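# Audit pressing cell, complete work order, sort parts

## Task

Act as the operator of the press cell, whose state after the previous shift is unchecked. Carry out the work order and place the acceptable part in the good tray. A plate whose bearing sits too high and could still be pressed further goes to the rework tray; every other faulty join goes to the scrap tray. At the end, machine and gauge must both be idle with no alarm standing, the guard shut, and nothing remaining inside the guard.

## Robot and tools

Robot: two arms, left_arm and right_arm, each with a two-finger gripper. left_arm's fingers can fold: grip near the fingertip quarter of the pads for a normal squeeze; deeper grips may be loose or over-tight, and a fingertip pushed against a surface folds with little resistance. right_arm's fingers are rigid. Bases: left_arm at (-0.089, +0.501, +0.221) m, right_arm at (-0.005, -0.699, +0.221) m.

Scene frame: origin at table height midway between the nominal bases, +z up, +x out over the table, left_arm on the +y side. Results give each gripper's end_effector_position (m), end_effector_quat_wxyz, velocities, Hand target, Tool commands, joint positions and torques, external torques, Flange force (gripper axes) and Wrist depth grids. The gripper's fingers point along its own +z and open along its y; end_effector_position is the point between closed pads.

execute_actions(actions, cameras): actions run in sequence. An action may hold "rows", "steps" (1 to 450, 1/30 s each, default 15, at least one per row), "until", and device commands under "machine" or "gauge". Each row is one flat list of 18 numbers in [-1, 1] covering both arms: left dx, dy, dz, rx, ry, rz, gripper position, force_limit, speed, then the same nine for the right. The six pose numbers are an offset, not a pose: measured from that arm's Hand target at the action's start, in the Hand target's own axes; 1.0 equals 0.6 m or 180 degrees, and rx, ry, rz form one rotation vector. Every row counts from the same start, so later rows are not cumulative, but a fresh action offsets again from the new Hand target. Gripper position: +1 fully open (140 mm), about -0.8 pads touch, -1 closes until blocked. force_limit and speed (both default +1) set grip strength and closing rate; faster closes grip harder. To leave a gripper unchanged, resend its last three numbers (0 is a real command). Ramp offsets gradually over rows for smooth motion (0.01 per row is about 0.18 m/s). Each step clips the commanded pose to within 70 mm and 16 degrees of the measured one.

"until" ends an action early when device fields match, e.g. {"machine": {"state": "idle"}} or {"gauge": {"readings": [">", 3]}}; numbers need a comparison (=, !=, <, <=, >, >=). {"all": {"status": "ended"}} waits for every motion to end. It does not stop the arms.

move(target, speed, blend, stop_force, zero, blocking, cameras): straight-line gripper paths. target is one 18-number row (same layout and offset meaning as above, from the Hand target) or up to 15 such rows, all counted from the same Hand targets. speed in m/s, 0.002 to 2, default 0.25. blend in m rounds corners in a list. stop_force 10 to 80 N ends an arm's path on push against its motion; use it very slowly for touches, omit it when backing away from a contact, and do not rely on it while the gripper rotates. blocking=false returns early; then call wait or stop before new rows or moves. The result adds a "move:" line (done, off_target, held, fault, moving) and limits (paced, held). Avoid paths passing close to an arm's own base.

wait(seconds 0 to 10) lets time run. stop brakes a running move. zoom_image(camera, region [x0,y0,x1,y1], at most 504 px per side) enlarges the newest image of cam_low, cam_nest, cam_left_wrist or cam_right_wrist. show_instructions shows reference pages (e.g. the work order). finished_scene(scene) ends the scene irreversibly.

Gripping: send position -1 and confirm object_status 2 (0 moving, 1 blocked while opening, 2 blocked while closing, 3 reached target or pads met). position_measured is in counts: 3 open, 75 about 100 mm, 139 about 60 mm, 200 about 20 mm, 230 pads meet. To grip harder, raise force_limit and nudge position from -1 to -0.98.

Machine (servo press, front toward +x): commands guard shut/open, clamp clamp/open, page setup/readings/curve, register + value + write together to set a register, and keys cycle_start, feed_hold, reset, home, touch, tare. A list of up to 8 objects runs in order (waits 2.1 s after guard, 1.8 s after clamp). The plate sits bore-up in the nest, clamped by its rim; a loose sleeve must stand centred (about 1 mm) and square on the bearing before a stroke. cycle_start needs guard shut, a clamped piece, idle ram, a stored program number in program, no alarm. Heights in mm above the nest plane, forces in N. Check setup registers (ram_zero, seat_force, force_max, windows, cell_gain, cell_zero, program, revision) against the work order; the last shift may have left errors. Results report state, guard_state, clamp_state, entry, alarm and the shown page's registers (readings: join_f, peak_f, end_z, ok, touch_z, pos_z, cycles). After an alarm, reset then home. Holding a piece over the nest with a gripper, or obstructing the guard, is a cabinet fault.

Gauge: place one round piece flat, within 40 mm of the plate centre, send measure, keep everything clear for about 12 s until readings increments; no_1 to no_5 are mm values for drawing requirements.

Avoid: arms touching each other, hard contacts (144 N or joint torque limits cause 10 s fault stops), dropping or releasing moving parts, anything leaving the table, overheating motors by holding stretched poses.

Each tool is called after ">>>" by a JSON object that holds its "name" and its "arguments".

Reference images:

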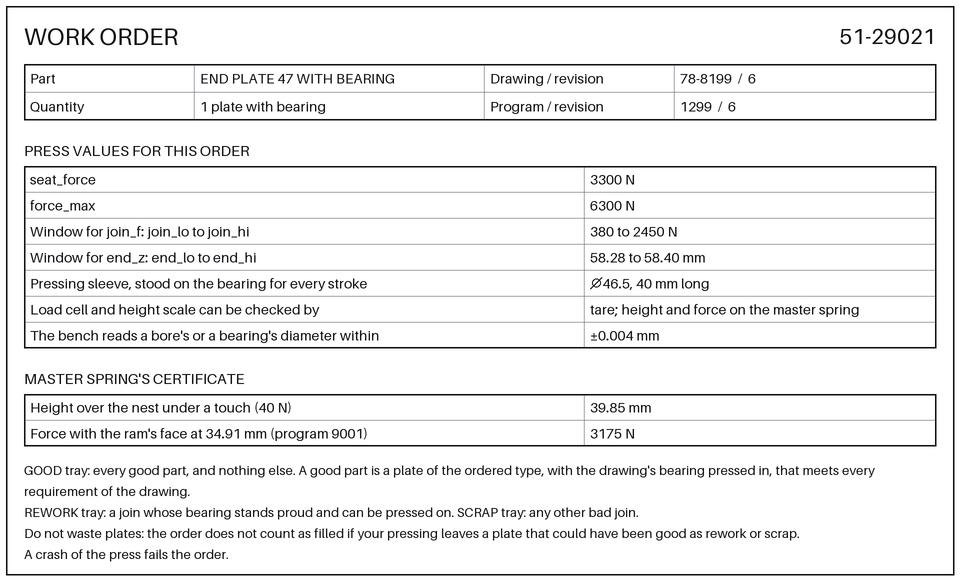

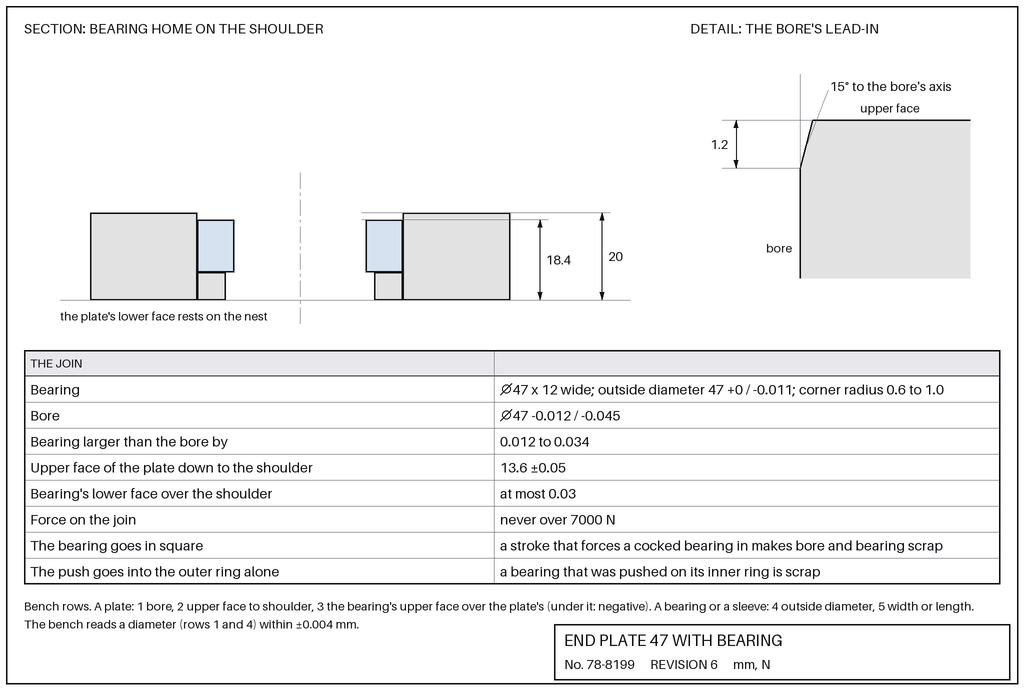

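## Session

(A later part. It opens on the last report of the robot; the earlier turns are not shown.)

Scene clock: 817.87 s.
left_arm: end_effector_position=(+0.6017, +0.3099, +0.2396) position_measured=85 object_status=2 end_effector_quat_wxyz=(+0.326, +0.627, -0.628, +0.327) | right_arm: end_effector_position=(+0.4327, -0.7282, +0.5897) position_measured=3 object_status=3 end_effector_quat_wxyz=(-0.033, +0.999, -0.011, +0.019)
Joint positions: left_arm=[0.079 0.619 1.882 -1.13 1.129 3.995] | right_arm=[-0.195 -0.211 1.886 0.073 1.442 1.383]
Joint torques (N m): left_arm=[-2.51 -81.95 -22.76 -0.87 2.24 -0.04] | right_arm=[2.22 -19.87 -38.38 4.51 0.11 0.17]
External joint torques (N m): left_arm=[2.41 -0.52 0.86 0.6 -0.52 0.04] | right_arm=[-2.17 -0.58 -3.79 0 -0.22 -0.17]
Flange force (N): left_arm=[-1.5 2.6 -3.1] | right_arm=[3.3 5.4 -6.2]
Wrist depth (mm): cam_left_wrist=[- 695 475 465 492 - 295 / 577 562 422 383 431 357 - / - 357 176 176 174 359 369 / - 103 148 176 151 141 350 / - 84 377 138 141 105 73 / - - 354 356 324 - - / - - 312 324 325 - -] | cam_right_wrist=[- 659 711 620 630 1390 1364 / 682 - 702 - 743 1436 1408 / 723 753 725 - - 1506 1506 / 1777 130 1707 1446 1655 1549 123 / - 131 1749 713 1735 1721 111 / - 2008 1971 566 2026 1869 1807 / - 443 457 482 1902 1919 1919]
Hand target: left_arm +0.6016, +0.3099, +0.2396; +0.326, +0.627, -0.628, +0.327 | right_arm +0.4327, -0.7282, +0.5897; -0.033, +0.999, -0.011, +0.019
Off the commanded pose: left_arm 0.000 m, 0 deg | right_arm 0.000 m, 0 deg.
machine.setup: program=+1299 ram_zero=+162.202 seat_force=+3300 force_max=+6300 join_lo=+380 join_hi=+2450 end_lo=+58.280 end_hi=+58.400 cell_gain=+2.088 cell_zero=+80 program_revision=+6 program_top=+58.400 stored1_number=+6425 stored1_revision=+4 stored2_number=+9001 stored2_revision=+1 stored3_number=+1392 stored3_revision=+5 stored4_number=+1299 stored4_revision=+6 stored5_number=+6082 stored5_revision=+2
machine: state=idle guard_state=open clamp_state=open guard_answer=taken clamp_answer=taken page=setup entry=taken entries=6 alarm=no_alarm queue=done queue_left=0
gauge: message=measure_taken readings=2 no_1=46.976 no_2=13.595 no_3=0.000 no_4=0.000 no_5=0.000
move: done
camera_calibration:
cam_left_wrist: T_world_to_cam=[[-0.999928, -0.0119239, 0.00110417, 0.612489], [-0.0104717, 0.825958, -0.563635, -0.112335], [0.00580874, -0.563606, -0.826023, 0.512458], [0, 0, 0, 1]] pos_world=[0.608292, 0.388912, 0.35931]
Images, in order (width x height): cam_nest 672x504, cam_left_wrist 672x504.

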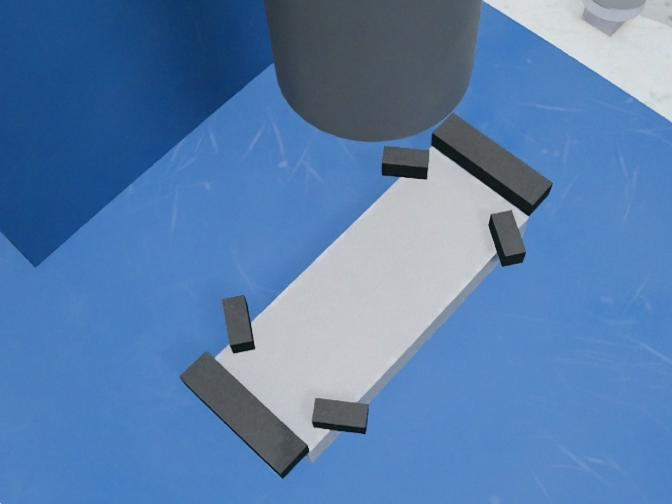

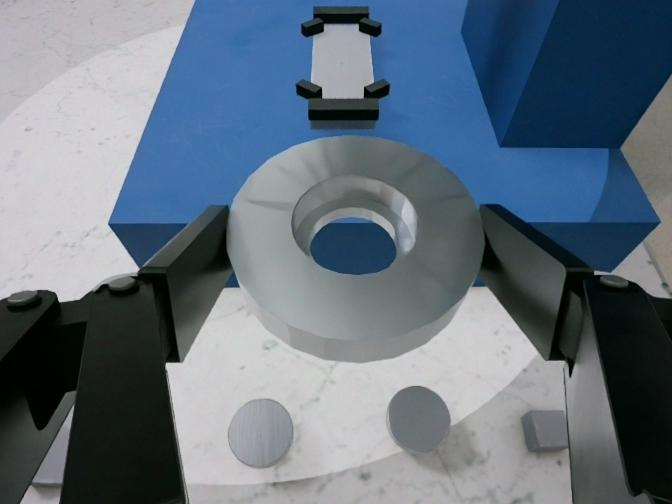

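>>> {"name": "move", "arguments": {"target": [[0.2176,0.0017,0.4545,0,0,0,-1,0,-1,0,0,0,0,0,0,1,1,1],[0.1672,0.0017,0.4898,0,0,0,-1,0,-1,0,0,0,0,0,0,1,1,1]], "speed": [0.2,0.06], "blend": [0.005,0]}}

>>> {"name": "move", "arguments": {"target": [-0.0218,0,0.0153,0,0,0,-1,0,-1,0,0,0,0,0,0,1,1,1], "speed": 0.012, "stop_force": 10, "cameras": ["cam_left_wrist","cam_nest"]}}

Scene clock: 837.83 s.
left_arm: end_effector_position=(+0.6008, +0.0116, +0.1533) position_measured=85 object_status=2 end_effector_quat_wxyz=(+0.326, +0.627, -0.628, +0.327) | right_arm: end_effector_position=(+0.4327, -0.7282, +0.5897) position_measured=3 object_status=3 end_effector_quat_wxyz=(-0.033, +0.999, -0.011, +0.019)
Joint positions: left_arm=[-0.341 0.765 1.826 -1.496 0.88 4.025] | right_arm=[-0.195 -0.211 1.886 0.073 1.442 1.383]
Joint torques (N m): left_arm=[-2.01 -91.15 -19.93 -1.44 2.19 -0.11] | right_arm=[2.19 -20.08 -38.43 4.5 0.13 0.2]
External joint torques (N m): left_arm=[1.85 -0.09 0.85 0.48 -0.42 0.1] | right_arm=[-2.16 -0.4 -3.72 0 -0.25 -0.2]
Flange force (N): left_arm=[-1.4 0.6 -2.9] | right_arm=[3.5 5.4 -6.0]
Wrist depth (mm): cam_left_wrist=[- 516 516 518 519 518 490 / 265 276 266 214 258 267 225 / 237 237 230 177 174 237 204 / 209 214 148 180 151 141 204 / - 84 179 138 149 121 73 / - - 163 149 155 172 - / - - 154 122 124 154 -] | cam_right_wrist=[- - 678 - - 1485 1372 / - 699 682 728 - 1399 1417 / - - 663 730 - 1485 1465 / - 130 1681 1777 1643 1560 130 / - 141 1807 - 1707 1707 111 / - 1989 1869 596 1838 1792 1807 / - 441 457 487 1902 1919 1919]
Hand target: left_arm +0.6008, +0.0116, +0.1533; +0.326, +0.627, -0.628, +0.327 | right_arm +0.4327, -0.7282, +0.5897; -0.033, +0.999, -0.011, +0.019
Off the commanded pose: left_arm 0.000 m, 0 deg | right_arm 0.000 m, 0 deg.
machine.setup: program=+1299 ram_zero=+162.202 seat_force=+3300 force_max=+6300 join_lo=+380 join_hi=+2450 end_lo=+58.280 end_hi=+58.400 cell_gain=+2.088 cell_zero=+80 program_revision=+6 program_top=+58.400 stored1_number=+6425 stored1_revision=+4 stored2_number=+9001 stored2_revision=+1 stored3_number=+1392 stored3_revision=+5 stored4_number=+1299 stored4_revision=+6 stored5_number=+6082 stored5_revision=+2
machine: state=idle guard_state=open clamp_state=open guard_answer=taken clamp_answer=taken page=setup entry=taken entries=6 alarm=no_alarm queue=done queue_left=0
gauge: message=measure_taken readings=2 no_1=46.976 no_2=13.595 no_3=0.000 no_4=0.000 no_5=0.000
move: done

Scene clock: 839.03 s.
left_arm: end_effector_position=(+0.6010, +0.0115, +0.1457) position_measured=85 object_status=2 end_effector_quat_wxyz=(+0.326, +0.627, -0.628, +0.328) | right_arm: end_effector_position=(+0.4327, -0.7282, +0.5897) position_measured=3 object_status=3 end_effector_quat_wxyz=(-0.033, +0.999, -0.011, +0.019)
Joint positions: left_arm=[-0.341 0.776 1.825 -1.505 0.879 4.039] | right_arm=[-0.195 -0.211 1.886 0.073 1.442 1.383]
Joint torques (N m): left_arm=[-2.57 -77.88 -17.13 -0.28 -2.71 0.07] | right_arm=[2.27 -20.06 -38.56 4.5 0.11 0.18]
External joint torques (N m): left_arm=[2.21 -13.84 -1.63 -0.69 4.5 -0.07] | right_arm=[-2.25 -0.8 -3.71 0.01 -0.22 -0.19]
Flange force (N): left_arm=[11.4 6.3 -17.4] | right_arm=[2.8 5.5 -6.2]
Wrist depth (mm): cam_left_wrist=[507 539 533 519 505 499 705 / 263 262 262 209 263 263 204 / 227 227 191 176 174 227 215 / 205 205 147 171 151 135 196 / - 84 172 138 141 121 73 / - - 156 141 134 162 - / - - 145 118 118 147 -] | cam_right_wrist=[649 - - 627 643 1364 1338 / - 728 - - - 1446 1399 / 693 - - - 709 1516 1485 / 1694 131 1681 - 1643 1594 130 / - 141 1749 - 1749 1721 111 / - 2046 1885 602 1885 1838 1763 / - 439 458 479 1869 1919 1919]
Hand target: left_arm +0.6009, +0.0116, +0.1457; +0.326, +0.627, -0.628, +0.328 (not the last commanded pose) | right_arm +0.4327, -0.7282, +0.5897; -0.033, +0.999, -0.011, +0.019
Off the commanded pose: left_arm 0.008 m, 0 deg | right_arm 0.000 m, 0 deg.
machine.setup: program=+1299 ram_zero=+162.202 seat_force=+3300 force_max=+6300 join_lo=+380 join_hi=+2450 end_lo=+58.280 end_hi=+58.400 cell_gain=+2.088 cell_zero=+80 program_revision=+6 program_top=+58.400 stored1_number=+6425 stored1_revision=+4 stored2_number=+9001 stored2_revision=+1 stored3_number=+1392 stored3_revision=+5 stored4_number=+1299 stored4_revision=+6 stored5_number=+6082 stored5_revision=+2
machine: state=idle guard_state=open clamp_state=open guard_answer=taken clamp_answer=taken page=setup entry=taken entries=6 alarm=no_alarm queue=done queue_left=0
gauge: message=measure_taken readings=2 no_1=46.976 no_2=13.595 no_3=0.000 no_4=0.000 no_5=0.000
move: contact (left_arm)
camera_calibration:
cam_left_wrist: T_world_to_cam=[[-0.999927, -0.0120372, 0.000941203, 0.608388], [-0.0104726, 0.825878, -0.563751, 0.0812367], [0.00600867, -0.56372, -0.825944, 0.266586], [0, 0, 0, 1]] pos_world=[0.607592, 0.0905117, 0.26541]
Images, in order (width x height): cam_nest 672x504, cam_left_wrist 672x504.

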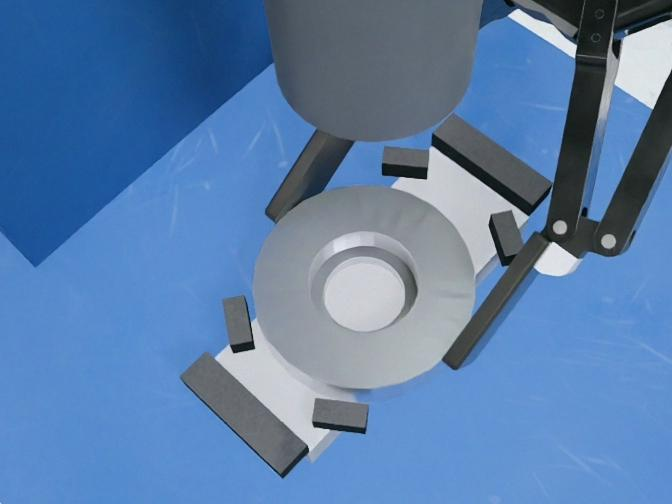

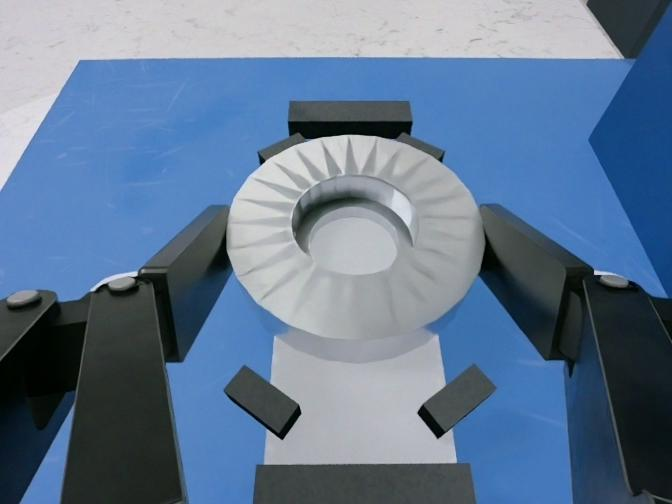

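>>> {"name": "move", "arguments": {"target": [[0.0055,0,-0.0038,0,0,0,-1,0,-1,0,0,0,0,0,0,1,1,1],[-0.0041,0,-0.0175,0,0,0,-1,0,-1,0,0,0,0,0,0,1,1,1]], "speed": [0.02,0.04]}}

>>> {"name": "move", "arguments": {"target": [-0.0109,0,0.0077,0,0,0,-1,0,-1,0,0,0,0,0,0,1,1,1], "speed": 0.012, "stop_force": 10}}

>>> {"name": "execute_actions", "arguments": {"actions": [{"rows":[[0,0,0,0,0,0,0.45,0,-1,0,0,0,0,0,0,1,1,1]],"steps":45}], "cameras": ["cam_left_wrist","cam_nest"]}}

Scene clock: 866.07 s.
left_arm: end_effector_position=(+0.6009, +0.0216, +0.1497) position_measured=85 object_status=2 end_effector_quat_wxyz=(+0.326, +0.627, -0.628, +0.328) | right_arm: end_effector_position=(+0.4327, -0.7282, +0.5897) position_measured=3 object_status=3 end_effector_quat_wxyz=(-0.033, +0.999, -0.011, +0.019)
Joint positions: left_arm=[-0.328 0.768 1.832 -1.493 0.886 4.037] | right_arm=[-0.195 -0.211 1.886 0.073 1.442 1.383]
Joint torques (N m): left_arm=[-2.3 -91.1 -19.73 -1.44 2.29 -0.13] | right_arm=[2.03 -19.69 -38.51 4.51 0.1 0.17]
External joint torques (N m): left_arm=[2.06 -0.21 0.86 0.49 -0.5 0.13] | right_arm=[-1.99 -0.65 -3.6 -0.01 -0.22 -0.18]
Flange force (N): left_arm=[-1.4 0.7 -3.2] | right_arm=[3.0 4.9 -5.9]
Wrist depth (mm): cam_left_wrist=[- 509 509 509 510 535 297 / 268 268 278 216 268 267 204 / 232 232 198 176 172 232 205 / 204 209 147 176 151 141 200 / - 84 179 138 141 121 73 / - - 162 145 143 169 - / - - 148 123 123 151 -] | cam_right_wrist=[- - 634 669 596 1338 1338 / - - - 673 728 1408 1399 / 699 766 753 720 711 1485 1516 / 1777 130 1681 1822 1749 1583 130 / - 141 1838 867 1694 1668 111 / - 2026 1953 589 1807 1807 1749 / - 441 453 479 1885 1902 1853]
Hand target: left_arm +0.6009, +0.0216, +0.1497; +0.326, +0.627, -0.628, +0.328 | right_arm +0.4327, -0.7282, +0.5897; -0.033, +0.999, -0.011, +0.019
Off the commanded pose: left_arm 0.000 m, 0 deg | right_arm 0.000 m, 0 deg.
machine.setup: program=+1299 ram_zero=+162.202 seat_force=+3300 force_max=+6300 join_lo=+380 join_hi=+2450 end_lo=+58.280 end_hi=+58.400 cell_gain=+2.088 cell_zero=+80 program_revision=+6 program_top=+58.400 stored1_number=+6425 stored1_revision=+4 stored2_number=+9001 stored2_revision=+1 stored3_number=+1392 stored3_revision=+5 stored4_number=+1299 stored4_revision=+6 stored5_number=+6082 stored5_revision=+2
machine: state=idle guard_state=open clamp_state=open guard_answer=taken clamp_answer=taken page=setup entry=taken entries=6 alarm=no_alarm queue=done queue_left=0
gauge: message=measure_taken readings=2 no_1=46.976 no_2=13.595 no_3=0.000 no_4=0.000 no_5=0.000
move: done

Scene clock: 867.00 s.
left_arm: end_effector_position=(+0.6009, +0.0215, +0.1457) position_measured=85 object_status=2 end_effector_quat_wxyz=(+0.326, +0.627, -0.628, +0.328) | right_arm: end_effector_position=(+0.4327, -0.7282, +0.5897) position_measured=3 object_status=3 end_effector_quat_wxyz=(-0.033, +0.999, -0.011, +0.019)
Joint positions: left_arm=[-0.328 0.774 1.831 -1.498 0.886 4.045] | right_arm=[-0.195 -0.211 1.886 0.073 1.442 1.383]
Joint torques (N m): left_arm=[-3.23 -77.77 -16.75 -0.32 -2.48 0.04] | right_arm=[2.69 -19.64 -38.47 4.54 0.1 0.18]
External joint torques (N m): left_arm=[2.87 -13.7 -1.79 -0.63 4.28 -0.04] | right_arm=[-2.66 -0.99 -3.77 -0.03 -0.21 -0.18]
Flange force (N): left_arm=[11.1 5.6 -17.8] | right_arm=[2.3 6.4 -6.4]
Wrist depth (mm): cam_left_wrist=[507 483 494 505 - 487 204 / 263 262 261 215 262 262 214 / 227 229 197 176 174 227 223 / 205 205 147 146 151 141 196 / - 84 175 138 141 121 73 / - - 158 - 139 165 - / - - 145 120 120 147 -] | cam_right_wrist=[695 661 - 645 641 1314 1330 / - - - - - 1455 1417 / - 716 - - 738 1485 1495 / 1643 130 1707 1549 1606 1618 130 / - 141 1777 - 1735 1721 111 / - 1971 1953 560 2008 1822 1694 / - 442 453 488 1971 1936 1869]
Hand target: left_arm +0.6009, +0.0215, +0.1457; +0.326, +0.627, -0.628, +0.328 (not the last commanded pose) | right_arm +0.4327, -0.7282, +0.5897; -0.033, +0.999, -0.011, +0.019
Off the commanded pose: left_arm 0.004 m, 0 deg | right_arm 0.000 m, 0 deg.
machine.setup: program=+1299 ram_zero=+162.202 seat_force=+3300 force_max=+6300 join_lo=+380 join_hi=+2450 end_lo=+58.280 end_hi=+58.400 cell_gain=+2.088 cell_zero=+80 program_revision=+6 program_top=+58.400 stored1_number=+6425 stored1_revision=+4 stored2_number=+9001 stored2_revision=+1 stored3_number=+1392 stored3_revision=+5 stored4_number=+1299 stored4_revision=+6 stored5_number=+6082 stored5_revision=+2
machine: state=idle guard_state=open clamp_state=open guard_answer=taken clamp_answer=taken page=setup entry=taken entries=6 alarm=no_alarm queue=done queue_left=0
gauge: message=measure_taken readings=2 no_1=46.976 no_2=13.595 no_3=0.000 no_4=0.000 no_5=0.000
move: contact (left_arm)

Scene clock: 868.70 s.
left_arm: end_effector_position=(+0.6009, +0.0215, +0.1457) position_measured=72 object_status=3 end_effector_quat_wxyz=(+0.326, +0.627, -0.628, +0.328) | right_arm: end_effector_position=(+0.4327, -0.7282, +0.5897) position_measured=3 object_status=3 end_effector_quat_wxyz=(-0.033, +0.999, -0.011, +0.019)
Joint positions: left_arm=[-0.328 0.774 1.831 -1.498 0.886 4.044] | right_arm=[-0.195 -0.211 1.886 0.073 1.442 1.383]
Joint torques (N m): left_arm=[-2.82 -88.8 -18.25 -0.9 1.66 -0.11] | right_arm=[1.92 -19.75 -38.39 4.46 0.15 0.18]
External joint torques (N m): left_arm=[2.74 -2.71 -0.42 -0.04 0.14 0.1] | right_arm=[-1.89 -0.97 -3.85 0.05 -0.27 -0.18]
Flange force (N): left_arm=[0.6 0.3 -5.4] | right_arm=[2.8 4.7 -6.3]
Wrist depth (mm): cam_left_wrist=[510 525 503 508 504 529 - / 262 262 262 214 262 261 204 / 226 227 197 176 171 227 215 / 204 122 151 172 151 138 195 / - 98 175 138 141 128 89 / - 161 158 - 139 162 - / - - 145 119 119 147 -] | cam_right_wrist=[- 673 - - - 1347 1306 / 682 713 682 - - 1455 1426 / - 713 713 - 704 1495 1455 / - 130 1668 - 1630 1594 130 / - 141 1822 - 1749 1475 111 / - 2008 1971 580 2046 1792 1749 / - 446 452 482 1885 1936 -]
Hand target: left_arm +0.6009, +0.0215, +0.1457; +0.326, +0.627, -0.628, +0.328 | right_arm +0.4327, -0.7282, +0.5897; -0.033, +0.999, -0.011, +0.019
Off the commanded pose: left_arm 0.000 m, 0 deg | right_arm 0.000 m, 0 deg.
machine.setup: program=+1299 ram_zero=+162.202 seat_force=+3300 force_max=+6300 join_lo=+380 join_hi=+2450 end_lo=+58.280 end_hi=+58.400 cell_gain=+2.088 cell_zero=+80 program_revision=+6 program_top=+58.400 stored1_number=+6425 stored1_revision=+4 stored2_number=+9001 stored2_revision=+1 stored3_number=+1392 stored3_revision=+5 stored4_number=+1299 stored4_revision=+6 stored5_number=+6082 stored5_revision=+2
machine: state=idle guard_state=open clamp_state=open guard_answer=taken clamp_answer=taken page=setup entry=taken entries=6 alarm=no_alarm queue=done queue_left=0
gauge: message=measure_taken readings=2 no_1=46.976 no_2=13.595 no_3=0.000 no_4=0.000 no_5=0.000
camera_calibration:
cam_left_wrist: T_world_to_cam=[[-0.999928, -0.0119232, 0.0011101, 0.608452], [-0.0104716, 0.825676, -0.564047, 0.0730761], [0.00580869, -0.564018, -0.825742, 0.272322], [0, 0, 0, 1]] pos_world=[0.607592, 0.100512, 0.26541]
Images, in order (width x height): cam_nest 672x504, cam_left_wrist 672x504.

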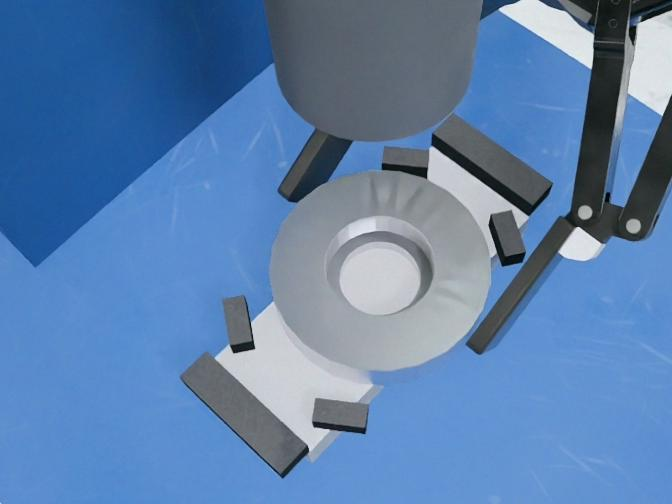

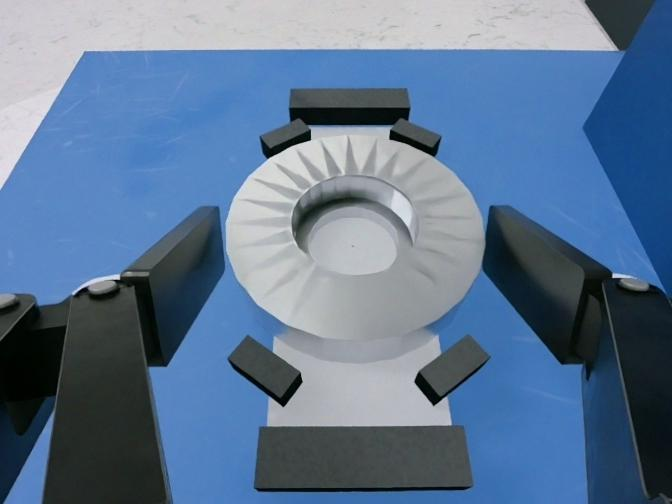

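>>> {"name": "move", "arguments": {"target": [[0,0,-0.1667,0,0,0,0.45,0,-1,0,0,0,0,0,0,1,1,1],[-0.1473,-0.0018,-0.4840,0,0,0,0.45,0,-1,0,0,0,0,0,0,1,1,1],[-0.4258,-0.1152,-0.5330,0,0,0,0.45,0,-1,0,0,0,0,0,0,1,1,1]], "speed": [0.12,0.25,0.25], "blend": [0.02,0.03,0]}}

>>> {"name": "execute_actions", "arguments": {"actions": [{"rows":[[0,0,0,0,0,0,0.0,0,0,0,0,0,0,0,0,1,1,1]],"steps":55,"machine":{"clamp":"clamp"}}], "cameras": ["cam_left_wrist","cam_nest"]}}

Scene clock: 898.60 s.
left_arm: end_effector_position=(+0.6701, +0.4300, +0.1197) position_measured=72 object_status=3 end_effector_quat_wxyz=(+0.326, +0.627, -0.628, +0.328) | right_arm: end_effector_position=(+0.4327, -0.7282, +0.5897) position_measured=3 object_status=3 end_effector_quat_wxyz=(-0.033, +0.999, -0.011, +0.019)
Joint positions: left_arm=[0.227 0.867 1.684 -1.046 1.182 4.087] | right_arm=[-0.195 -0.211 1.886 0.073 1.442 1.383]
Joint torques (N m): left_arm=[-1.85 -97.18 -19.43 -0.08 1.67 -0.04] | right_arm=[2.12 -19.83 -38.68 4.42 0.12 0.21]
External joint torques (N m): left_arm=[1.89 -1.93 -0.1 0.05 0.18 0.04] | right_arm=[-1.97 -0.86 -3.56 0.09 -0.24 -0.21]
Flange force (N): left_arm=[1.0 1.9 -3.3] | right_arm=[2.6 4.9 -5.9]
Wrist depth (mm): cam_left_wrist=[455 455 332 323 331 333 332 / 384 383 371 370 371 370 372 / 330 329 331 321 330 292 338 / 291 111 284 284 292 138 291 / - 98 258 260 261 119 89 / - 235 235 218 230 236 - / - - 214 202 207 214 -] | cam_right_wrist=[- 682 663 653 - 1338 1298 / 716 - 678 695 671 1475 1408 / - 728 693 733 - 1549 1475 / - 130 1822 - 1618 1606 130 / - 141 1853 - 1721 1735 111 / - 1936 1936 589 1763 1763 1792 / - 439 456 478 1971 1869 1971]
Hand target: left_arm +0.6701, +0.4300, +0.1197; +0.326, +0.627, -0.628, +0.328 | right_arm +0.4327, -0.7282, +0.5897; -0.033, +0.999, -0.011, +0.019
Off the commanded pose: left_arm 0.000 m, 0 deg | right_arm 0.000 m, 0 deg.
machine.setup: program=+1299 ram_zero=+162.202 seat_force=+3300 force_max=+6300 join_lo=+380 join_hi=+2450 end_lo=+58.280 end_hi=+58.400 cell_gain=+2.088 cell_zero=+80 program_revision=+6 program_top=+58.400 stored1_number=+6425 stored1_revision=+4 stored2_number=+9001 stored2_revision=+1 stored3_number=+1392 stored3_revision=+5 stored4_number=+1299 stored4_revision=+6 stored5_number=+6082 stored5_revision=+2
machine: state=idle guard_state=open clamp_state=open guard_answer=taken clamp_answer=taken page=setup entry=taken entries=6 alarm=no_alarm queue=done queue_left=0
gauge: message=measure_taken readings=2 no_1=46.976 no_2=13.595 no_3=0.000 no_4=0.000 no_5=0.000
move: done

Scene clock: 900.63 s.
left_arm: end_effector_position=(+0.6701, +0.4300, +0.1197) position_measured=129 object_status=3 end_effector_quat_wxyz=(+0.326, +0.627, -0.628, +0.328) | right_arm: end_effector_position=(+0.4327, -0.7282, +0.5897) position_measured=3 object_status=3 end_effector_quat_wxyz=(-0.033, +0.999, -0.011, +0.019)
Joint positions: left_arm=[0.227 0.867 1.684 -1.046 1.182 4.087] | right_arm=[-0.195 -0.211 1.886 0.073 1.442 1.383]
Joint torques (N m): left_arm=[-2.72 -97.08 -19.92 -0.18 1.66 -0.1] | right_arm=[2.14 -19.87 -38.5 4.48 0.1 0.2]
External joint torques (N m): left_arm=[2.76 -2.01 0.22 0.13 0.2 0.1] | right_arm=[-2.14 -0.41 -3.59 0.02 -0.22 -0.2]
Flange force (N): left_arm=[0.5 3.0 -4.2] | right_arm=[3.3 5.4 -5.9]
Wrist depth (mm): cam_left_wrist=[441 460 332 332 333 332 332 / 382 383 372 370 361 371 372 / 330 341 332 321 331 291 340 / 291 282 135 290 140 284 292 / - 86 106 260 255 90 89 / - - 231 218 213 - 78 / - - 214 201 198 - -] | cam_right_wrist=[669 - - 649 - 1372 1347 / - - 693 - 709 1436 1426 / - - - 720 720 1495 1495 / - 130 1681 1417 1668 1560 130 / - 141 1721 - 1721 1749 111 / - 2008 1853 580 1885 1777 1792 / - 440 454 488 2008 1885 1822]
Hand target: left_arm +0.6701, +0.4300, +0.1197; +0.326, +0.627, -0.628, +0.328 | right_arm +0.4327, -0.7282, +0.5897; -0.033, +0.999, -0.011, +0.019
Off the commanded pose: left_arm 0.000 m, 0 deg | right_arm 0.000 m, 0 deg.
machine.setup: program=+1299 ram_zero=+162.202 seat_force=+3300 force_max=+6300 join_lo=+380 join_hi=+2450 end_lo=+58.280 end_hi=+58.400 cell_gain=+2.088 cell_zero=+80 program_revision=+6 program_top=+58.400 stored1_number=+6425 stored1_revision=+4 stored2_number=+9001 stored2_revision=+1 stored3_number=+1392 stored3_revision=+5 stored4_number=+1299 stored4_revision=+6 stored5_number=+6082 stored5_revision=+2
machine: state=idle guard_state=open clamp_state=clamped guard_answer=taken clamp_answer=taken page=setup entry=taken entries=6 alarm=no_alarm queue=done queue_left=0
gauge: message=measure_taken readings=2 no_1=46.976 no_2=13.595 no_3=0.000 no_4=0.000 no_5=0.000
camera_calibration:
cam_left_wrist: T_world_to_cam=[[-0.999928, -0.0119232, 0.0011101, 0.682547], [-0.0104716, 0.825676, -0.564047, -0.27821], [0.00580869, -0.564018, -0.825742, 0.48077], [0, 0, 0, 1]] pos_world=[0.676792, 0.509012, 0.23931]
Images, in order (width x height): cam_nest 672x504, cam_left_wrist 672x504.

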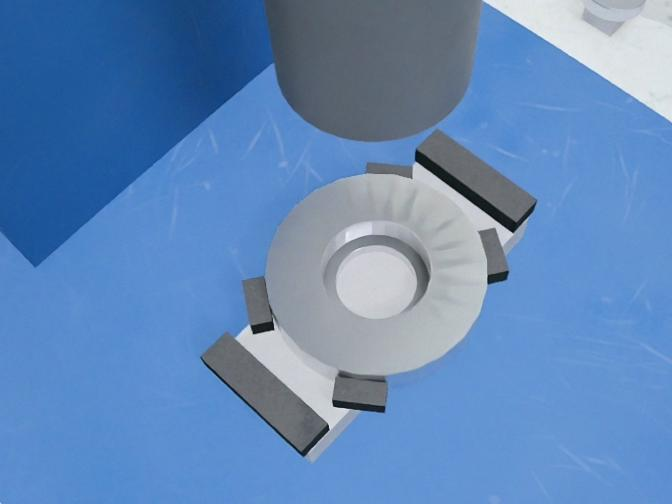

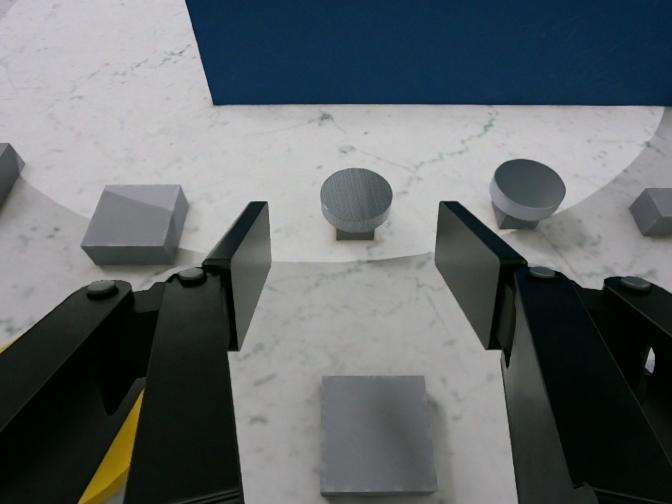

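>>> {"name": "move", "arguments": {"target": [-0.0018,0.0035,0.097,0,0,0,0.0,0,0,0,0,0,0,0,0,1,1,1], "speed": 0.15, "cameras": ["cam_left_wrist"]}}

Scene clock: 928.63 s.
left_arm: end_effector_position=(+0.6681, +0.3829, +0.0854) position_measured=129 object_status=3 end_effector_quat_wxyz=(+0.326, +0.627, -0.628, +0.328) | right_arm: end_effector_position=(+0.4327, -0.7282, +0.5897) position_measured=3 object_status=3 end_effector_quat_wxyz=(-0.033, +0.999, -0.011, +0.019)
Joint positions: left_arm=[0.168 0.903 1.705 -1.112 1.128 4.125] | right_arm=[-0.195 -0.211 1.886 0.073 1.442 1.383]
Joint torques (N m): left_arm=[-2 -97.41 -17.36 -0.17 1.72 -0.1] | right_arm=[2.43 -19.7 -38.5 4.54 0.13 0.19]
External joint torques (N m): left_arm=[1.95 -2.27 -0.22 -0.01 0.2 0.1] | right_arm=[-2.29 -1.2 -3.79 -0.03 -0.25 -0.19]
Flange force (N): left_arm=[1.2 1.8 -3.7] | right_arm=[2.2 5.6 -6.4]
Wrist depth (mm): cam_left_wrist=[388 376 282 283 284 283 283 / 327 327 315 317 318 318 318 / 290 282 282 282 283 275 276 / - 248 136 237 157 123 249 / - 86 115 222 218 90 89 / - - 198 201 201 - 78 / - - 187 163 163 - -] | cam_right_wrist=[673 665 653 620 630 1347 1330 / 735 716 693 - 625 1465 1399 / 738 761 - - 702 1506 1495 / 1807 130 1694 1681 1630 1583 130 / - 141 1838 818 1721 1735 111 / - 1953 1989 581 1630 1777 1707 / - 441 454 483 1853 1902 1953]
Hand target: left_arm +0.6681, +0.3829, +0.0854; +0.326, +0.627, -0.628, +0.328 | right_arm +0.4327, -0.7282, +0.5897; -0.033, +0.999, -0.011, +0.019
Off the commanded pose: left_arm 0.000 m, 0 deg | right_arm 0.000 m, 0 deg.
machine.setup: program=+1299 ram_zero=+162.202 seat_force=+3300 force_max=+6300 join_lo=+380 join_hi=+2450 end_lo=+58.280 end_hi=+58.400 cell_gain=+2.088 cell_zero=+80 program_revision=+6 program_top=+58.400 stored1_number=+6425 stored1_revision=+4 stored2_number=+9001 stored2_revision=+1 stored3_number=+1392 stored3_revision=+5 stored4_number=+1299 stored4_revision=+6 stored5_number=+6082 stored5_revision=+2
machine: state=idle guard_state=open clamp_state=clamped guard_answer=taken clamp_answer=taken page=setup entry=taken entries=6 alarm=no_alarm queue=done queue_left=0
gauge: message=measure_taken readings=2 no_1=46.976 no_2=13.595 no_3=0.000 no_4=0.000 no_5=0.000
move: done
camera_calibration:
cam_left_wrist: T_world_to_cam=[[-0.999928, -0.0119232, 0.0011101, 0.680024], [-0.0104716, 0.825676, -0.564047, -0.258632], [0.00580869, -0.564018, -0.825742, 0.425975], [0, 0, 0, 1]] pos_world=[0.674792, 0.461912, 0.20511]
Images, in order (width x height): cam_left_wrist 672x504.

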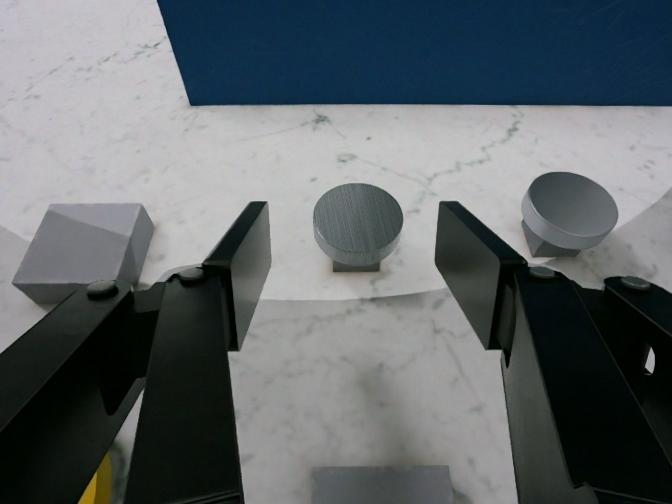

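>>> {"name": "move", "arguments": {"target": [-0.0035,0.0067,0.095,0,0,0,0.0,0,0,0,0,0,0,0,0,0,1,1,1], "speed": 0.08, "cameras": ["cam_left_wrist"]}}


>>> {"name": "move", "arguments": {"target": [-0.0035,0.0067,0.095,0,0,0,0.0,0,0,0,0,0,0,0,0,1,1,1], "speed": 0.08, "cameras": ["cam_left_wrist"]}}

Scene clock: 946.10 s.
left_arm: end_effector_position=(+0.6641, +0.3373, +0.0510) position_measured=129 object_status=3 end_effector_quat_wxyz=(+0.326, +0.627, -0.628, +0.328) | right_arm: end_effector_position=(+0.4327, -0.7282, +0.5897) position_measured=3 object_status=3 end_effector_quat_wxyz=(-0.033, +0.999, -0.011, +0.019)
Joint positions: left_arm=[0.11 0.943 1.719 -1.182 1.079 4.168] | right_arm=[-0.195 -0.211 1.886 0.073 1.442 1.383]
Joint torques (N m): left_arm=[-1.78 -98.14 -15.1 -0.29 1.8 -0.14] | right_arm=[2.17 -19.84 -38.53 4.51 0.14 0.16]
External joint torques (N m): left_arm=[1.73 -1.67 -0.36 0 0.17 0.14] | right_arm=[-2.09 -0.95 -3.76 0.01 -0.25 -0.17]
Flange force (N): left_arm=[0.5 0.8 -3.1] | right_arm=[2.6 5.1 -6.2]
Wrist depth (mm): cam_left_wrist=[323 243 237 230 237 237 237 / 281 271 263 264 263 264 264 / 234 234 233 234 234 235 236 / - 211 135 164 157 181 169 / - 86 115 181 181 89 89 / - - 167 167 167 - - / - - 155 155 152 - -] | cam_right_wrist=[625 - 653 638 - 1364 1338 / 675 691 - 680 - 1426 1408 / 638 - - 738 - 1506 1475 / 1853 130 1681 1735 1606 1495 130 / - 141 1792 - 1668 1749 111 / - 1853 1792 577 1853 1735 1777 / - 445 456 486 1919 1869 -]
Hand target: left_arm +0.6642, +0.3374, +0.0511; +0.326, +0.627, -0.628, +0.328 | right_arm +0.4327, -0.7282, +0.5897; -0.033, +0.999, -0.011, +0.019
Off the commanded pose: left_arm 0.000 m, 0 deg | right_arm 0.000 m, 0 deg.
machine.setup: program=+1299 ram_zero=+162.202 seat_force=+3300 force_max=+6300 join_lo=+380 join_hi=+2450 end_lo=+58.280 end_hi=+58.400 cell_gain=+2.088 cell_zero=+80 program_revision=+6 program_top=+58.400 stored1_number=+6425 stored1_revision=+4 stored2_number=+9001 stored2_revision=+1 stored3_number=+1392 stored3_revision=+5 stored4_number=+1299 stored4_revision=+6 stored5_number=+6082 stored5_revision=+2
machine: state=idle guard_state=open clamp_state=clamped guard_answer=taken clamp_answer=taken page=setup entry=taken entries=6 alarm=no_alarm queue=done queue_left=0
gauge: message=measure_taken readings=2 no_1=46.976 no_2=13.595 no_3=0.000 no_4=0.000 no_5=0.000
move: done
camera_calibration:
cam_left_wrist: T_world_to_cam=[[-0.999929, -0.0118664, 0.00119238, 0.675482], [-0.0104711, 0.825677, -0.564046, -0.240509], [0.00570869, -0.564019, -0.825742, 0.371998], [0, 0, 0, 1]] pos_world=[0.670792, 0.416412, 0.17071]
Images, in order (width x height): cam_left_wrist 672x504.

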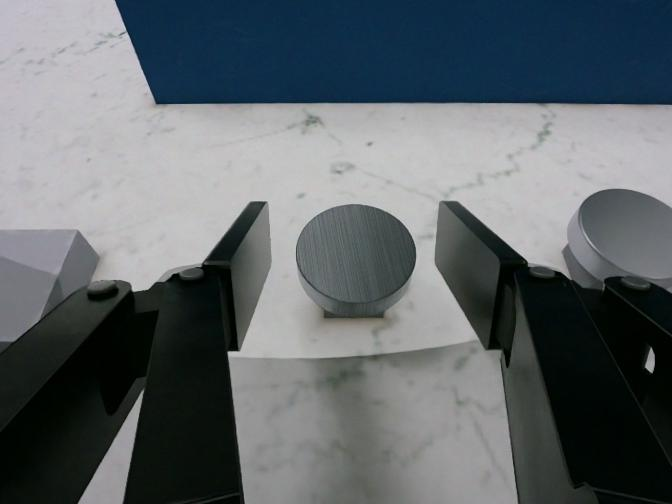

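>>> {"name": "execute_actions", "arguments": {"actions": [{"rows":[[0,0,0,0,0,0,-1,-0.3,-1,0,0,0,0,0,0,1,1,1]],"steps":70}], "cameras": ["cam_left_wrist"]}}

Scene clock: 955.57 s.
left_arm: end_effector_position=(+0.6642, +0.3374, +0.0511) position_measured=160 object_status=2 end_effector_quat_wxyz=(+0.326, +0.627, -0.628, +0.328) | right_arm: end_effector_position=(+0.4327, -0.7282, +0.5897) position_measured=3 object_status=3 end_effector_quat_wxyz=(-0.033, +0.999, -0.011, +0.019)
Joint positions: left_arm=[0.11 0.943 1.719 -1.182 1.079 4.168] | right_arm=[-0.195 -0.211 1.886 0.073 1.442 1.383]
Joint torques (N m): left_arm=[-3.86 -94.13 -14.35 -0.12 0.7 -0.09] | right_arm=[2.16 -19.81 -38.44 4.5 0.1 0.24]
External joint torques (N m): left_arm=[3.85 -5.92 -1.29 -0.19 1.27 0.08] | right_arm=[-2.05 -0.81 -3.78 0.01 -0.22 -0.24]
Flange force (N): left_arm=[3.8 1.7 -9.2] | right_arm=[2.9 5.2 -6.3]
Wrist depth (mm): cam_left_wrist=[322 242 236 237 237 237 245 / 271 271 264 263 263 264 263 / 234 241 240 234 235 234 235 / 185 206 124 169 157 207 169 / - - 79 181 177 93 83 / - - 66 170 - - 72 / - - - 155 152 - -] | cam_right_wrist=[628 693 - 640 - 1381 1381 / 643 682 - 680 659 1426 1408 / 663 - 699 - 704 1485 1527 / 1792 130 1735 1735 1618 1630 130 / - 122 1777 874 1668 1694 111 / - 1971 1838 577 1749 1792 1749 / - 441 453 491 1953 1971 1971]
Hand target: left_arm +0.6642, +0.3374, +0.0511; +0.326, +0.627, -0.628, +0.328 | right_arm +0.4327, -0.7282, +0.5897; -0.033, +0.999, -0.011, +0.019
Off the commanded pose: left_arm 0.000 m, 0 deg | right_arm 0.000 m, 0 deg.
machine.setup: program=+1299 ram_zero=+162.202 seat_force=+3300 force_max=+6300 join_lo=+380 join_hi=+2450 end_lo=+58.280 end_hi=+58.400 cell_gain=+2.088 cell_zero=+80 program_revision=+6 program_top=+58.400 stored1_number=+6425 stored1_revision=+4 stored2_number=+9001 stored2_revision=+1 stored3_number=+1392 stored3_revision=+5 stored4_number=+1299 stored4_revision=+6 stored5_number=+6082 stored5_revision=+2
machine: state=idle guard_state=open clamp_state=clamped guard_answer=taken clamp_answer=taken page=setup entry=taken entries=6 alarm=no_alarm queue=done queue_left=0
gauge: message=measure_taken readings=2 no_1=46.976 no_2=13.595 no_3=0.000 no_4=0.000 no_5=0.000
camera_calibration:
cam_left_wrist: T_world_to_cam=[[-0.999928, -0.0119232, 0.0011101, 0.67562], [-0.0104716, 0.825676, -0.564047, -0.240507], [0.00580869, -0.564018, -0.825742, 0.37193], [0, 0, 0, 1]] pos_world=[0.670892, 0.416412, 0.17071]
Images, in order (width x height): cam_left_wrist 672x504.

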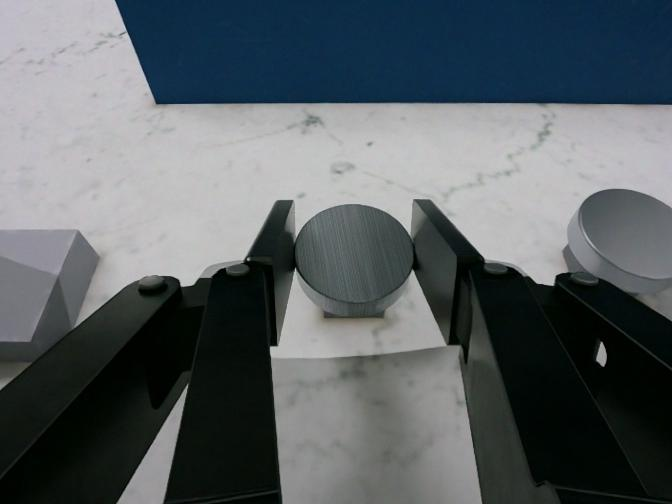

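>>> {"name": "move", "arguments": {"target": [[0.1365,0,-0.0957,0,0,0,-1,-0.3,-1,0,0,0,0,0,0,1,1,1],[-0.0194,-0.1135,-0.4619,0.6143,0,-0.4305,-1,-0.3,-1,0,0,0,0,0,0,1,1,1],[-0.2960,-0.4013,-0.6222,0.6143,0,-0.4305,-1,-0.3,-1,0,0,0,0,0,0,1,1,1],[-0.3752,-0.4013,-0.5668,0.6143,0,-0.4305,-1,-0.3,-1,0,0,0,0,0,0,1,1,1]], "speed": [0.12,0.3,0.25,0.08], "blend": [0.02,0.03,0.02,0]}}

>>> {"name": "move", "arguments": {"target": [-0.0191,0,0.0134,0,0,0,-1,-0.3,-1,0,0,0,0,0,0,1,1,1], "speed": 0.012, "stop_force": 10, "cameras": ["cam_left_wrist"]}}

Scene clock: 976.30 s.
left_arm: end_effector_position=(+0.9050, +0.7450, +0.0619) position_measured=160 object_status=2 end_effector_quat_wxyz=(-0.176, +0.819, +0.340, +0.427) | right_arm: end_effector_position=(+0.4327, -0.7282, +0.5897) position_measured=3 object_status=3 end_effector_quat_wxyz=(-0.033, +0.999, -0.011, +0.019)
Joint positions: left_arm=[0.033 0.961 1.628 -4.368 0.645 5.356] | right_arm=[-0.195 -0.211 1.886 0.073 1.442 1.383]
Joint torques (N m): left_arm=[-2.25 -111.9 -27.7 0.12 1.86 0.01] | right_arm=[2.71 -19.62 -38.6 4.51 0.1 0.19]
External joint torques (N m): left_arm=[2.33 -1.17 0.31 -0.05 -0.01 -0.01] | right_arm=[-2.63 -1.09 -3.63 -0.01 -0.22 -0.19]
Flange force (N): left_arm=[1.9 -3.1 -0.4] | right_arm=[2.0 6.4 -6.2]
Wrist depth (mm): cam_left_wrist=[2175 2216 179 327 339 262 226 / 157 158 177 231 286 277 253 / 241 167 202 213 213 248 249 / 218 194 125 169 157 193 219 / - - 79 164 161 93 83 / - - 66 152 152 - 69 / - - - 144 - - -] | cam_right_wrist=[- - 636 - 678 1306 1338 / - - 647 684 - 1446 1417 / 740 743 - 728 669 1583 1475 / - 130 1668 1355 1606 1538 130 / - 141 1792 818 1668 1792 111 / - 1953 1885 591 1853 1777 1749 / - 445 455 484 1853 1971 1953]
Hand target: left_arm +0.9050, +0.7451, +0.0620; -0.176, +0.819, +0.340, +0.427 | right_arm +0.4327, -0.7282, +0.5897; -0.033, +0.999, -0.011, +0.019
Off the commanded pose: left_arm 0.000 m, 0 deg | right_arm 0.000 m, 0 deg.
machine.setup: program=+1299 ram_zero=+162.202 seat_force=+3300 force_max=+6300 join_lo=+380 join_hi=+2450 end_lo=+58.280 end_hi=+58.400 cell_gain=+2.088 cell_zero=+80 program_revision=+6 program_top=+58.400 stored1_number=+6425 stored1_revision=+4 stored2_number=+9001 stored2_revision=+1 stored3_number=+1392 stored3_revision=+5 stored4_number=+1299 stored4_revision=+6 stored5_number=+6082 stored5_revision=+2
machine: state=idle guard_state=open clamp_state=clamped guard_answer=taken clamp_answer=taken page=setup entry=taken entries=6 alarm=no_alarm queue=done queue_left=0
gauge: message=measure_taken readings=2 no_1=46.976 no_2=13.595 no_3=0.000 no_4=0.000 no_5=0.000
move: done

Scene clock: 977.50 s.
left_arm: end_effector_position=(+0.9051, +0.7452, +0.0548) position_measured=160 object_status=2 end_effector_quat_wxyz=(-0.176, +0.819, +0.340, +0.427) | right_arm: end_effector_position=(+0.4327, -0.7282, +0.5897) position_measured=3 object_status=3 end_effector_quat_wxyz=(-0.033, +0.999, -0.011, +0.019)
Joint positions: left_arm=[0.033 0.971 1.625 -4.358 0.648 5.345] | right_arm=[-0.195 -0.211 1.886 0.073 1.442 1.383]
Joint torques (N m): left_arm=[-1.09 -100.24 -24 -0.71 -0.61 -0.11] | right_arm=[2.61 -19.83 -38.48 4.5 0.13 0.18]
External joint torques (N m): left_arm=[1.22 -12.65 -2.93 0.75 2.46 0.11] | right_arm=[-2.59 -0.32 -3.58 -0.01 -0.25 -0.19]
Flange force (N): left_arm=[9.8 -4.8 -11.7] | right_arm=[3.2 6.4 -5.9]
Wrist depth (mm): cam_left_wrist=[2155 167 174 199 325 259 230 / 151 151 177 221 275 272 252 / 232 168 198 203 204 239 239 / 210 187 125 169 157 180 210 / - - 79 157 154 93 - / - - 66 148 148 - 72 / - - - 137 150 - -] | cam_right_wrist=[- - - 632 - 1408 1338 / 632 - - 716 - 1436 1426 / - - 704 - 688 1549 1465 / - 131 1694 - 1643 1560 130 / - 141 1763 786 1681 1721 111 / - 1971 1885 581 1721 1822 1807 / - 442 456 484 649 1971 1869]
Hand target: left_arm +0.9051, +0.7451, +0.0547; -0.176, +0.819, +0.340, +0.427 (not the last commanded pose) | right_arm +0.4327, -0.7282, +0.5897; -0.033, +0.999, -0.011, +0.019
Off the commanded pose: left_arm 0.007 m, 0 deg | right_arm 0.000 m, 0 deg.
machine.setup: program=+1299 ram_zero=+162.202 seat_force=+3300 force_max=+6300 join_lo=+380 join_hi=+2450 end_lo=+58.280 end_hi=+58.400 cell_gain=+2.088 cell_zero=+80 program_revision=+6 program_top=+58.400 stored1_number=+6425 stored1_revision=+4 stored2_number=+9001 stored2_revision=+1 stored3_number=+1392 stored3_revision=+5 stored4_number=+1299 stored4_revision=+6 stored5_number=+6082 stored5_revision=+2
machine: state=idle guard_state=open clamp_state=clamped guard_answer=taken clamp_answer=taken page=setup entry=taken entries=6 alarm=no_alarm queue=done queue_left=0
gauge: message=measure_taken readings=2 no_1=46.976 no_2=13.595 no_3=0.000 no_4=0.000 no_5=0.000
move: contact (left_arm)
camera_calibration:
cam_left_wrist: T_world_to_cam=[[0.715844, -0.69823, 0.00655509, -0.120491], [-0.573887, -0.59366, -0.564112, 0.995007], [0.397771, 0.400054, -0.825672, -0.469642], [0, 0, 0, 1]] pos_world=[0.844084, 0.694448, 0.174315]
Images, in order (width x height): cam_left_wrist 672x504.

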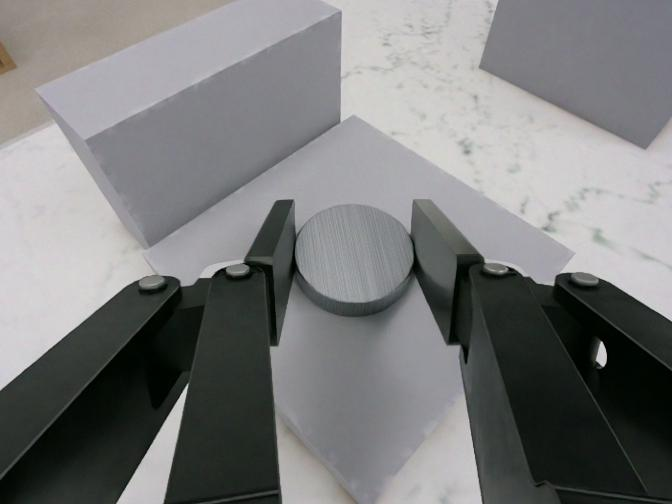

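>>> {"name": "execute_actions", "arguments": {"actions": [{"rows":[[0,0,0,0,0,0,0.0,0,-0.7,0,0,0,0,0,0,1,1,1]],"steps":35}]}}

>>> {"name": "move", "arguments": {"target": [[0,0,-0.1333,0,0,0,0.0,0,-0.7,0,0,0,0,0,0,1,1,1],[-0.0357,0.001,-0.4745,0,0,0,0.0,0,-0.7,0,0,0,0,0,0,1,1,1]], "speed": [0.12,0.3], "blend": [0.02,0]}}

>>> {"name": "execute_actions", "arguments": {"actions": [{"gauge":{"measure":true},"steps":420,"until":{"gauge":{"readings":[">=",3]}}}]}}

Scene clock: 989.13 s.
left_arm: end_effector_position=(+0.9051, +0.7451, +0.0547) position_measured=129 object_status=3 end_effector_quat_wxyz=(-0.176, +0.819, +0.340, +0.427) | right_arm: end_effector_position=(+0.4327, -0.7282, +0.5897) position_measured=3 object_status=3 end_effector_quat_wxyz=(-0.033, +0.999, -0.011, +0.019)
Joint positions: left_arm=[0.033 0.971 1.625 -4.358 0.648 5.345] | right_arm=[-0.195 -0.211 1.886 0.073 1.442 1.383]
Joint torques (N m): left_arm=[-1.78 -110.84 -26.91 0.04 1.68 -0.07] | right_arm=[2.37 -19.71 -38.35 4.57 0.17 0.19]
External joint torques (N m): left_arm=[1.51 -2.27 -0.07 0.02 0.16 0.07] | right_arm=[-2.47 -0.34 -3.75 -0.07 -0.29 -0.2]
Flange force (N): left_arm=[2.6 -2.4 -1.8] | right_arm=[3.5 6.1 -6.0]
Wrist depth (mm): cam_left_wrist=[2097 173 173 198 327 262 227 / 151 151 178 220 274 272 252 / 231 168 198 203 202 238 238 / 209 183 163 168 161 179 215 / - 86 115 157 157 89 89 / - - 150 148 147 - 78 / - - 157 137 149 - -] | cam_right_wrist=[653 - - - 634 1355 1355 / 730 693 - - 669 1417 1390 / 665 - - - 1426 1506 1506 / - 131 1735 1446 1594 1606 130 / - 142 1822 - 1749 1694 111 / - 2126 1971 586 1694 1777 1838 / - 437 454 483 1919 1989 1853]
Hand target: left_arm +0.9051, +0.7451, +0.0547; -0.176, +0.819, +0.340, +0.427 | right_arm +0.4327, -0.7282, +0.5897; -0.033, +0.999, -0.011, +0.019
Off the commanded pose: left_arm 0.000 m, 0 deg | right_arm 0.000 m, 0 deg.
machine.setup: program=+1299 ram_zero=+162.202 seat_force=+3300 force_max=+6300 join_lo=+380 join_hi=+2450 end_lo=+58.280 end_hi=+58.400 cell_gain=+2.088 cell_zero=+80 program_revision=+6 program_top=+58.400 stored1_number=+6425 stored1_revision=+4 stored2_number=+9001 stored2_revision=+1 stored3_number=+1392 stored3_revision=+5 stored4_number=+1299 stored4_revision=+6 stored5_number=+6082 stored5_revision=+2
machine: state=idle guard_state=open clamp_state=clamped guard_answer=taken clamp_answer=taken page=setup entry=taken entries=6 alarm=no_alarm queue=done queue_left=0
gauge: message=measure_taken readings=2 no_1=46.976 no_2=13.595 no_3=0.000 no_4=0.000 no_5=0.000

Scene clock: 990.87 s.
left_arm: end_effector_position=(+0.7316, +0.5713, +0.2002) position_measured=129 object_status=3 end_effector_quat_wxyz=(-0.176, +0.819, +0.340, +0.427) | right_arm: end_effector_position=(+0.4327, -0.7282, +0.5897) position_measured=3 object_status=3 end_effector_quat_wxyz=(-0.033, +0.999, -0.011, +0.019)
Joint positions: left_arm=[-0.235 0.624 2.001 -4.595 0.786 5.351] | right_arm=[-0.195 -0.211 1.886 0.073 1.442 1.383]
Joint torques (N m): left_arm=[-2.71 -84.39 -25.85 0.65 1.65 -0.08] | right_arm=[2.53 -19.63 -38.52 4.46 0.11 0.2]
External joint torques (N m): left_arm=[2.58 -2.18 0.23 0.08 0.18 0.08] | right_arm=[-2.52 -0.56 -3.6 0.04 -0.23 -0.21]
Flange force (N): left_arm=[4.0 -4.0 -0.2] | right_arm=[2.9 6.3 -6.0]
Wrist depth (mm): cam_left_wrist=[2399 2399 2399 466 506 478 - / 1989 1939 454 455 513 510 541 / 461 442 442 419 434 445 429 / 387 401 135 389 157 390 321 / - 86 106 349 342 90 89 / - - 304 315 315 - - / - - 285 288 287 - -] | cam_right_wrist=[- 645 661 - 647 1355 1347 / 684 - 691 699 655 1417 1390 / 706 - 728 - - 1506 1506 / - 130 1668 1606 1655 1618 130 / - 141 1792 - 1735 1694 111 / - 1971 1885 580 1721 1853 1838 / - 442 451 479 2008 1869 1953]
Hand target: left_arm +0.7316, +0.5712, +0.2002; -0.176, +0.819, +0.340, +0.427 | right_arm +0.4327, -0.7282, +0.5897; -0.033, +0.999, -0.011, +0.019
Off the commanded pose: left_arm 0.000 m, 0 deg | right_arm 0.000 m, 0 deg.
machine.setup: program=+1299 ram_zero=+162.202 seat_force=+3300 force_max=+6300 join_lo=+380 join_hi=+2450 end_lo=+58.280 end_hi=+58.400 cell_gain=+2.088 cell_zero=+80 program_revision=+6 program_top=+58.400 stored1_number=+6425 stored1_revision=+4 stored2_number=+9001 stored2_revision=+1 stored3_number=+1392 stored3_revision=+5 stored4_number=+1299 stored4_revision=+6 stored5_number=+6082 stored5_revision=+2
machine: state=idle guard_state=open clamp_state=clamped guard_answer=taken clamp_answer=taken page=setup entry=taken entries=6 alarm=no_alarm queue=done queue_left=0
gauge: message=measure_taken readings=2 no_1=46.976 no_2=13.595 no_3=0.000 no_4=0.000 no_5=0.000
move: done

Scene clock: 1003.07 s.
left_arm: end_effector_position=(+0.7316, +0.5712, +0.2002) position_measured=129 object_status=3 end_effector_quat_wxyz=(-0.176, +0.819, +0.340, +0.427) | right_arm: end_effector_position=(+0.4327, -0.7282, +0.5897) position_measured=3 object_status=3 end_effector_quat_wxyz=(-0.033, +0.999, -0.011, +0.019)
Joint positions: left_arm=[-0.235 0.623 2.001 -4.595 0.786 5.351] | right_arm=[-0.195 -0.211 1.886 0.073 1.442 1.383]
Joint torques (N m): left_arm=[-2.74 -84.36 -25.78 0.7 1.65 -0.16] | right_arm=[2.49 -19.74 -38.59 4.5 0.11 0.17]
External joint torques (N m): left_arm=[2.66 -2.23 0.12 0.03 0.19 0.16] | right_arm=[-2.65 -0.42 -3.54 -0.01 -0.23 -0.17]
Flange force (N): left_arm=[4.4 -3.7 -0.2] | right_arm=[3.0 6.5 -5.8]
Wrist depth (mm): cam_left_wrist=[2450 2282 2424 469 - - - / - 515 482 469 515 509 515 / 442 462 442 420 438 462 446 / 389 - 136 390 157 382 322 / - 86 115 350 - 90 89 / - - 309 315 315 - 75 / - - 285 287 288 - -] | cam_right_wrist=[- - 663 640 - 1408 1338 / - - 693 - 682 1455 1417 / - - 709 - 671 1527 1455 / - 130 1749 1606 1606 1571 130 / - 142 1763 - 1707 1735 111 / - 1953 606 - 1807 1749 1853 / - 445 455 483 1919 1919 1885]
Hand target: left_arm +0.7316, +0.5712, +0.2002; -0.176, +0.819, +0.340, +0.427 | right_arm +0.4327, -0.7282, +0.5897; -0.033, +0.999, -0.011, +0.019
Tool commands: left_gripper/position=+0.0 left_gripper/force_limit=+0.0 left_gripper/speed=-0.7 right_gripper/position=+1.0 right_gripper/force_limit=+1.0 right_gripper/speed=+1.0
Off the commanded pose: left_arm 0.000 m, 0 deg | right_arm 0.000 m, 0 deg.
machine.setup: program=+1299 ram_zero=+162.202 seat_force=+3300 force_max=+6300 join_lo=+380 join_hi=+2450 end_lo=+58.280 end_hi=+58.400 cell_gain=+2.088 cell_zero=+80 program_revision=+6 program_top=+58.400 stored1_number=+6425 stored1_revision=+4 stored2_number=+9001 stored2_revision=+1 stored3_number=+1392 stored3_revision=+5 stored4_number=+1299 stored4_revision=+6 stored5_number=+6082 stored5_revision=+2
machine: state=idle guard_state=open clamp_state=clamped guard_answer=taken clamp_answer=taken page=setup entry=taken entries=6 alarm=no_alarm queue=done queue_left=0
gauge: message=measure_taken readings=3 no_1=0.000 no_2=0.000 no_3=0.000 no_4=47.000 no_5=11.999


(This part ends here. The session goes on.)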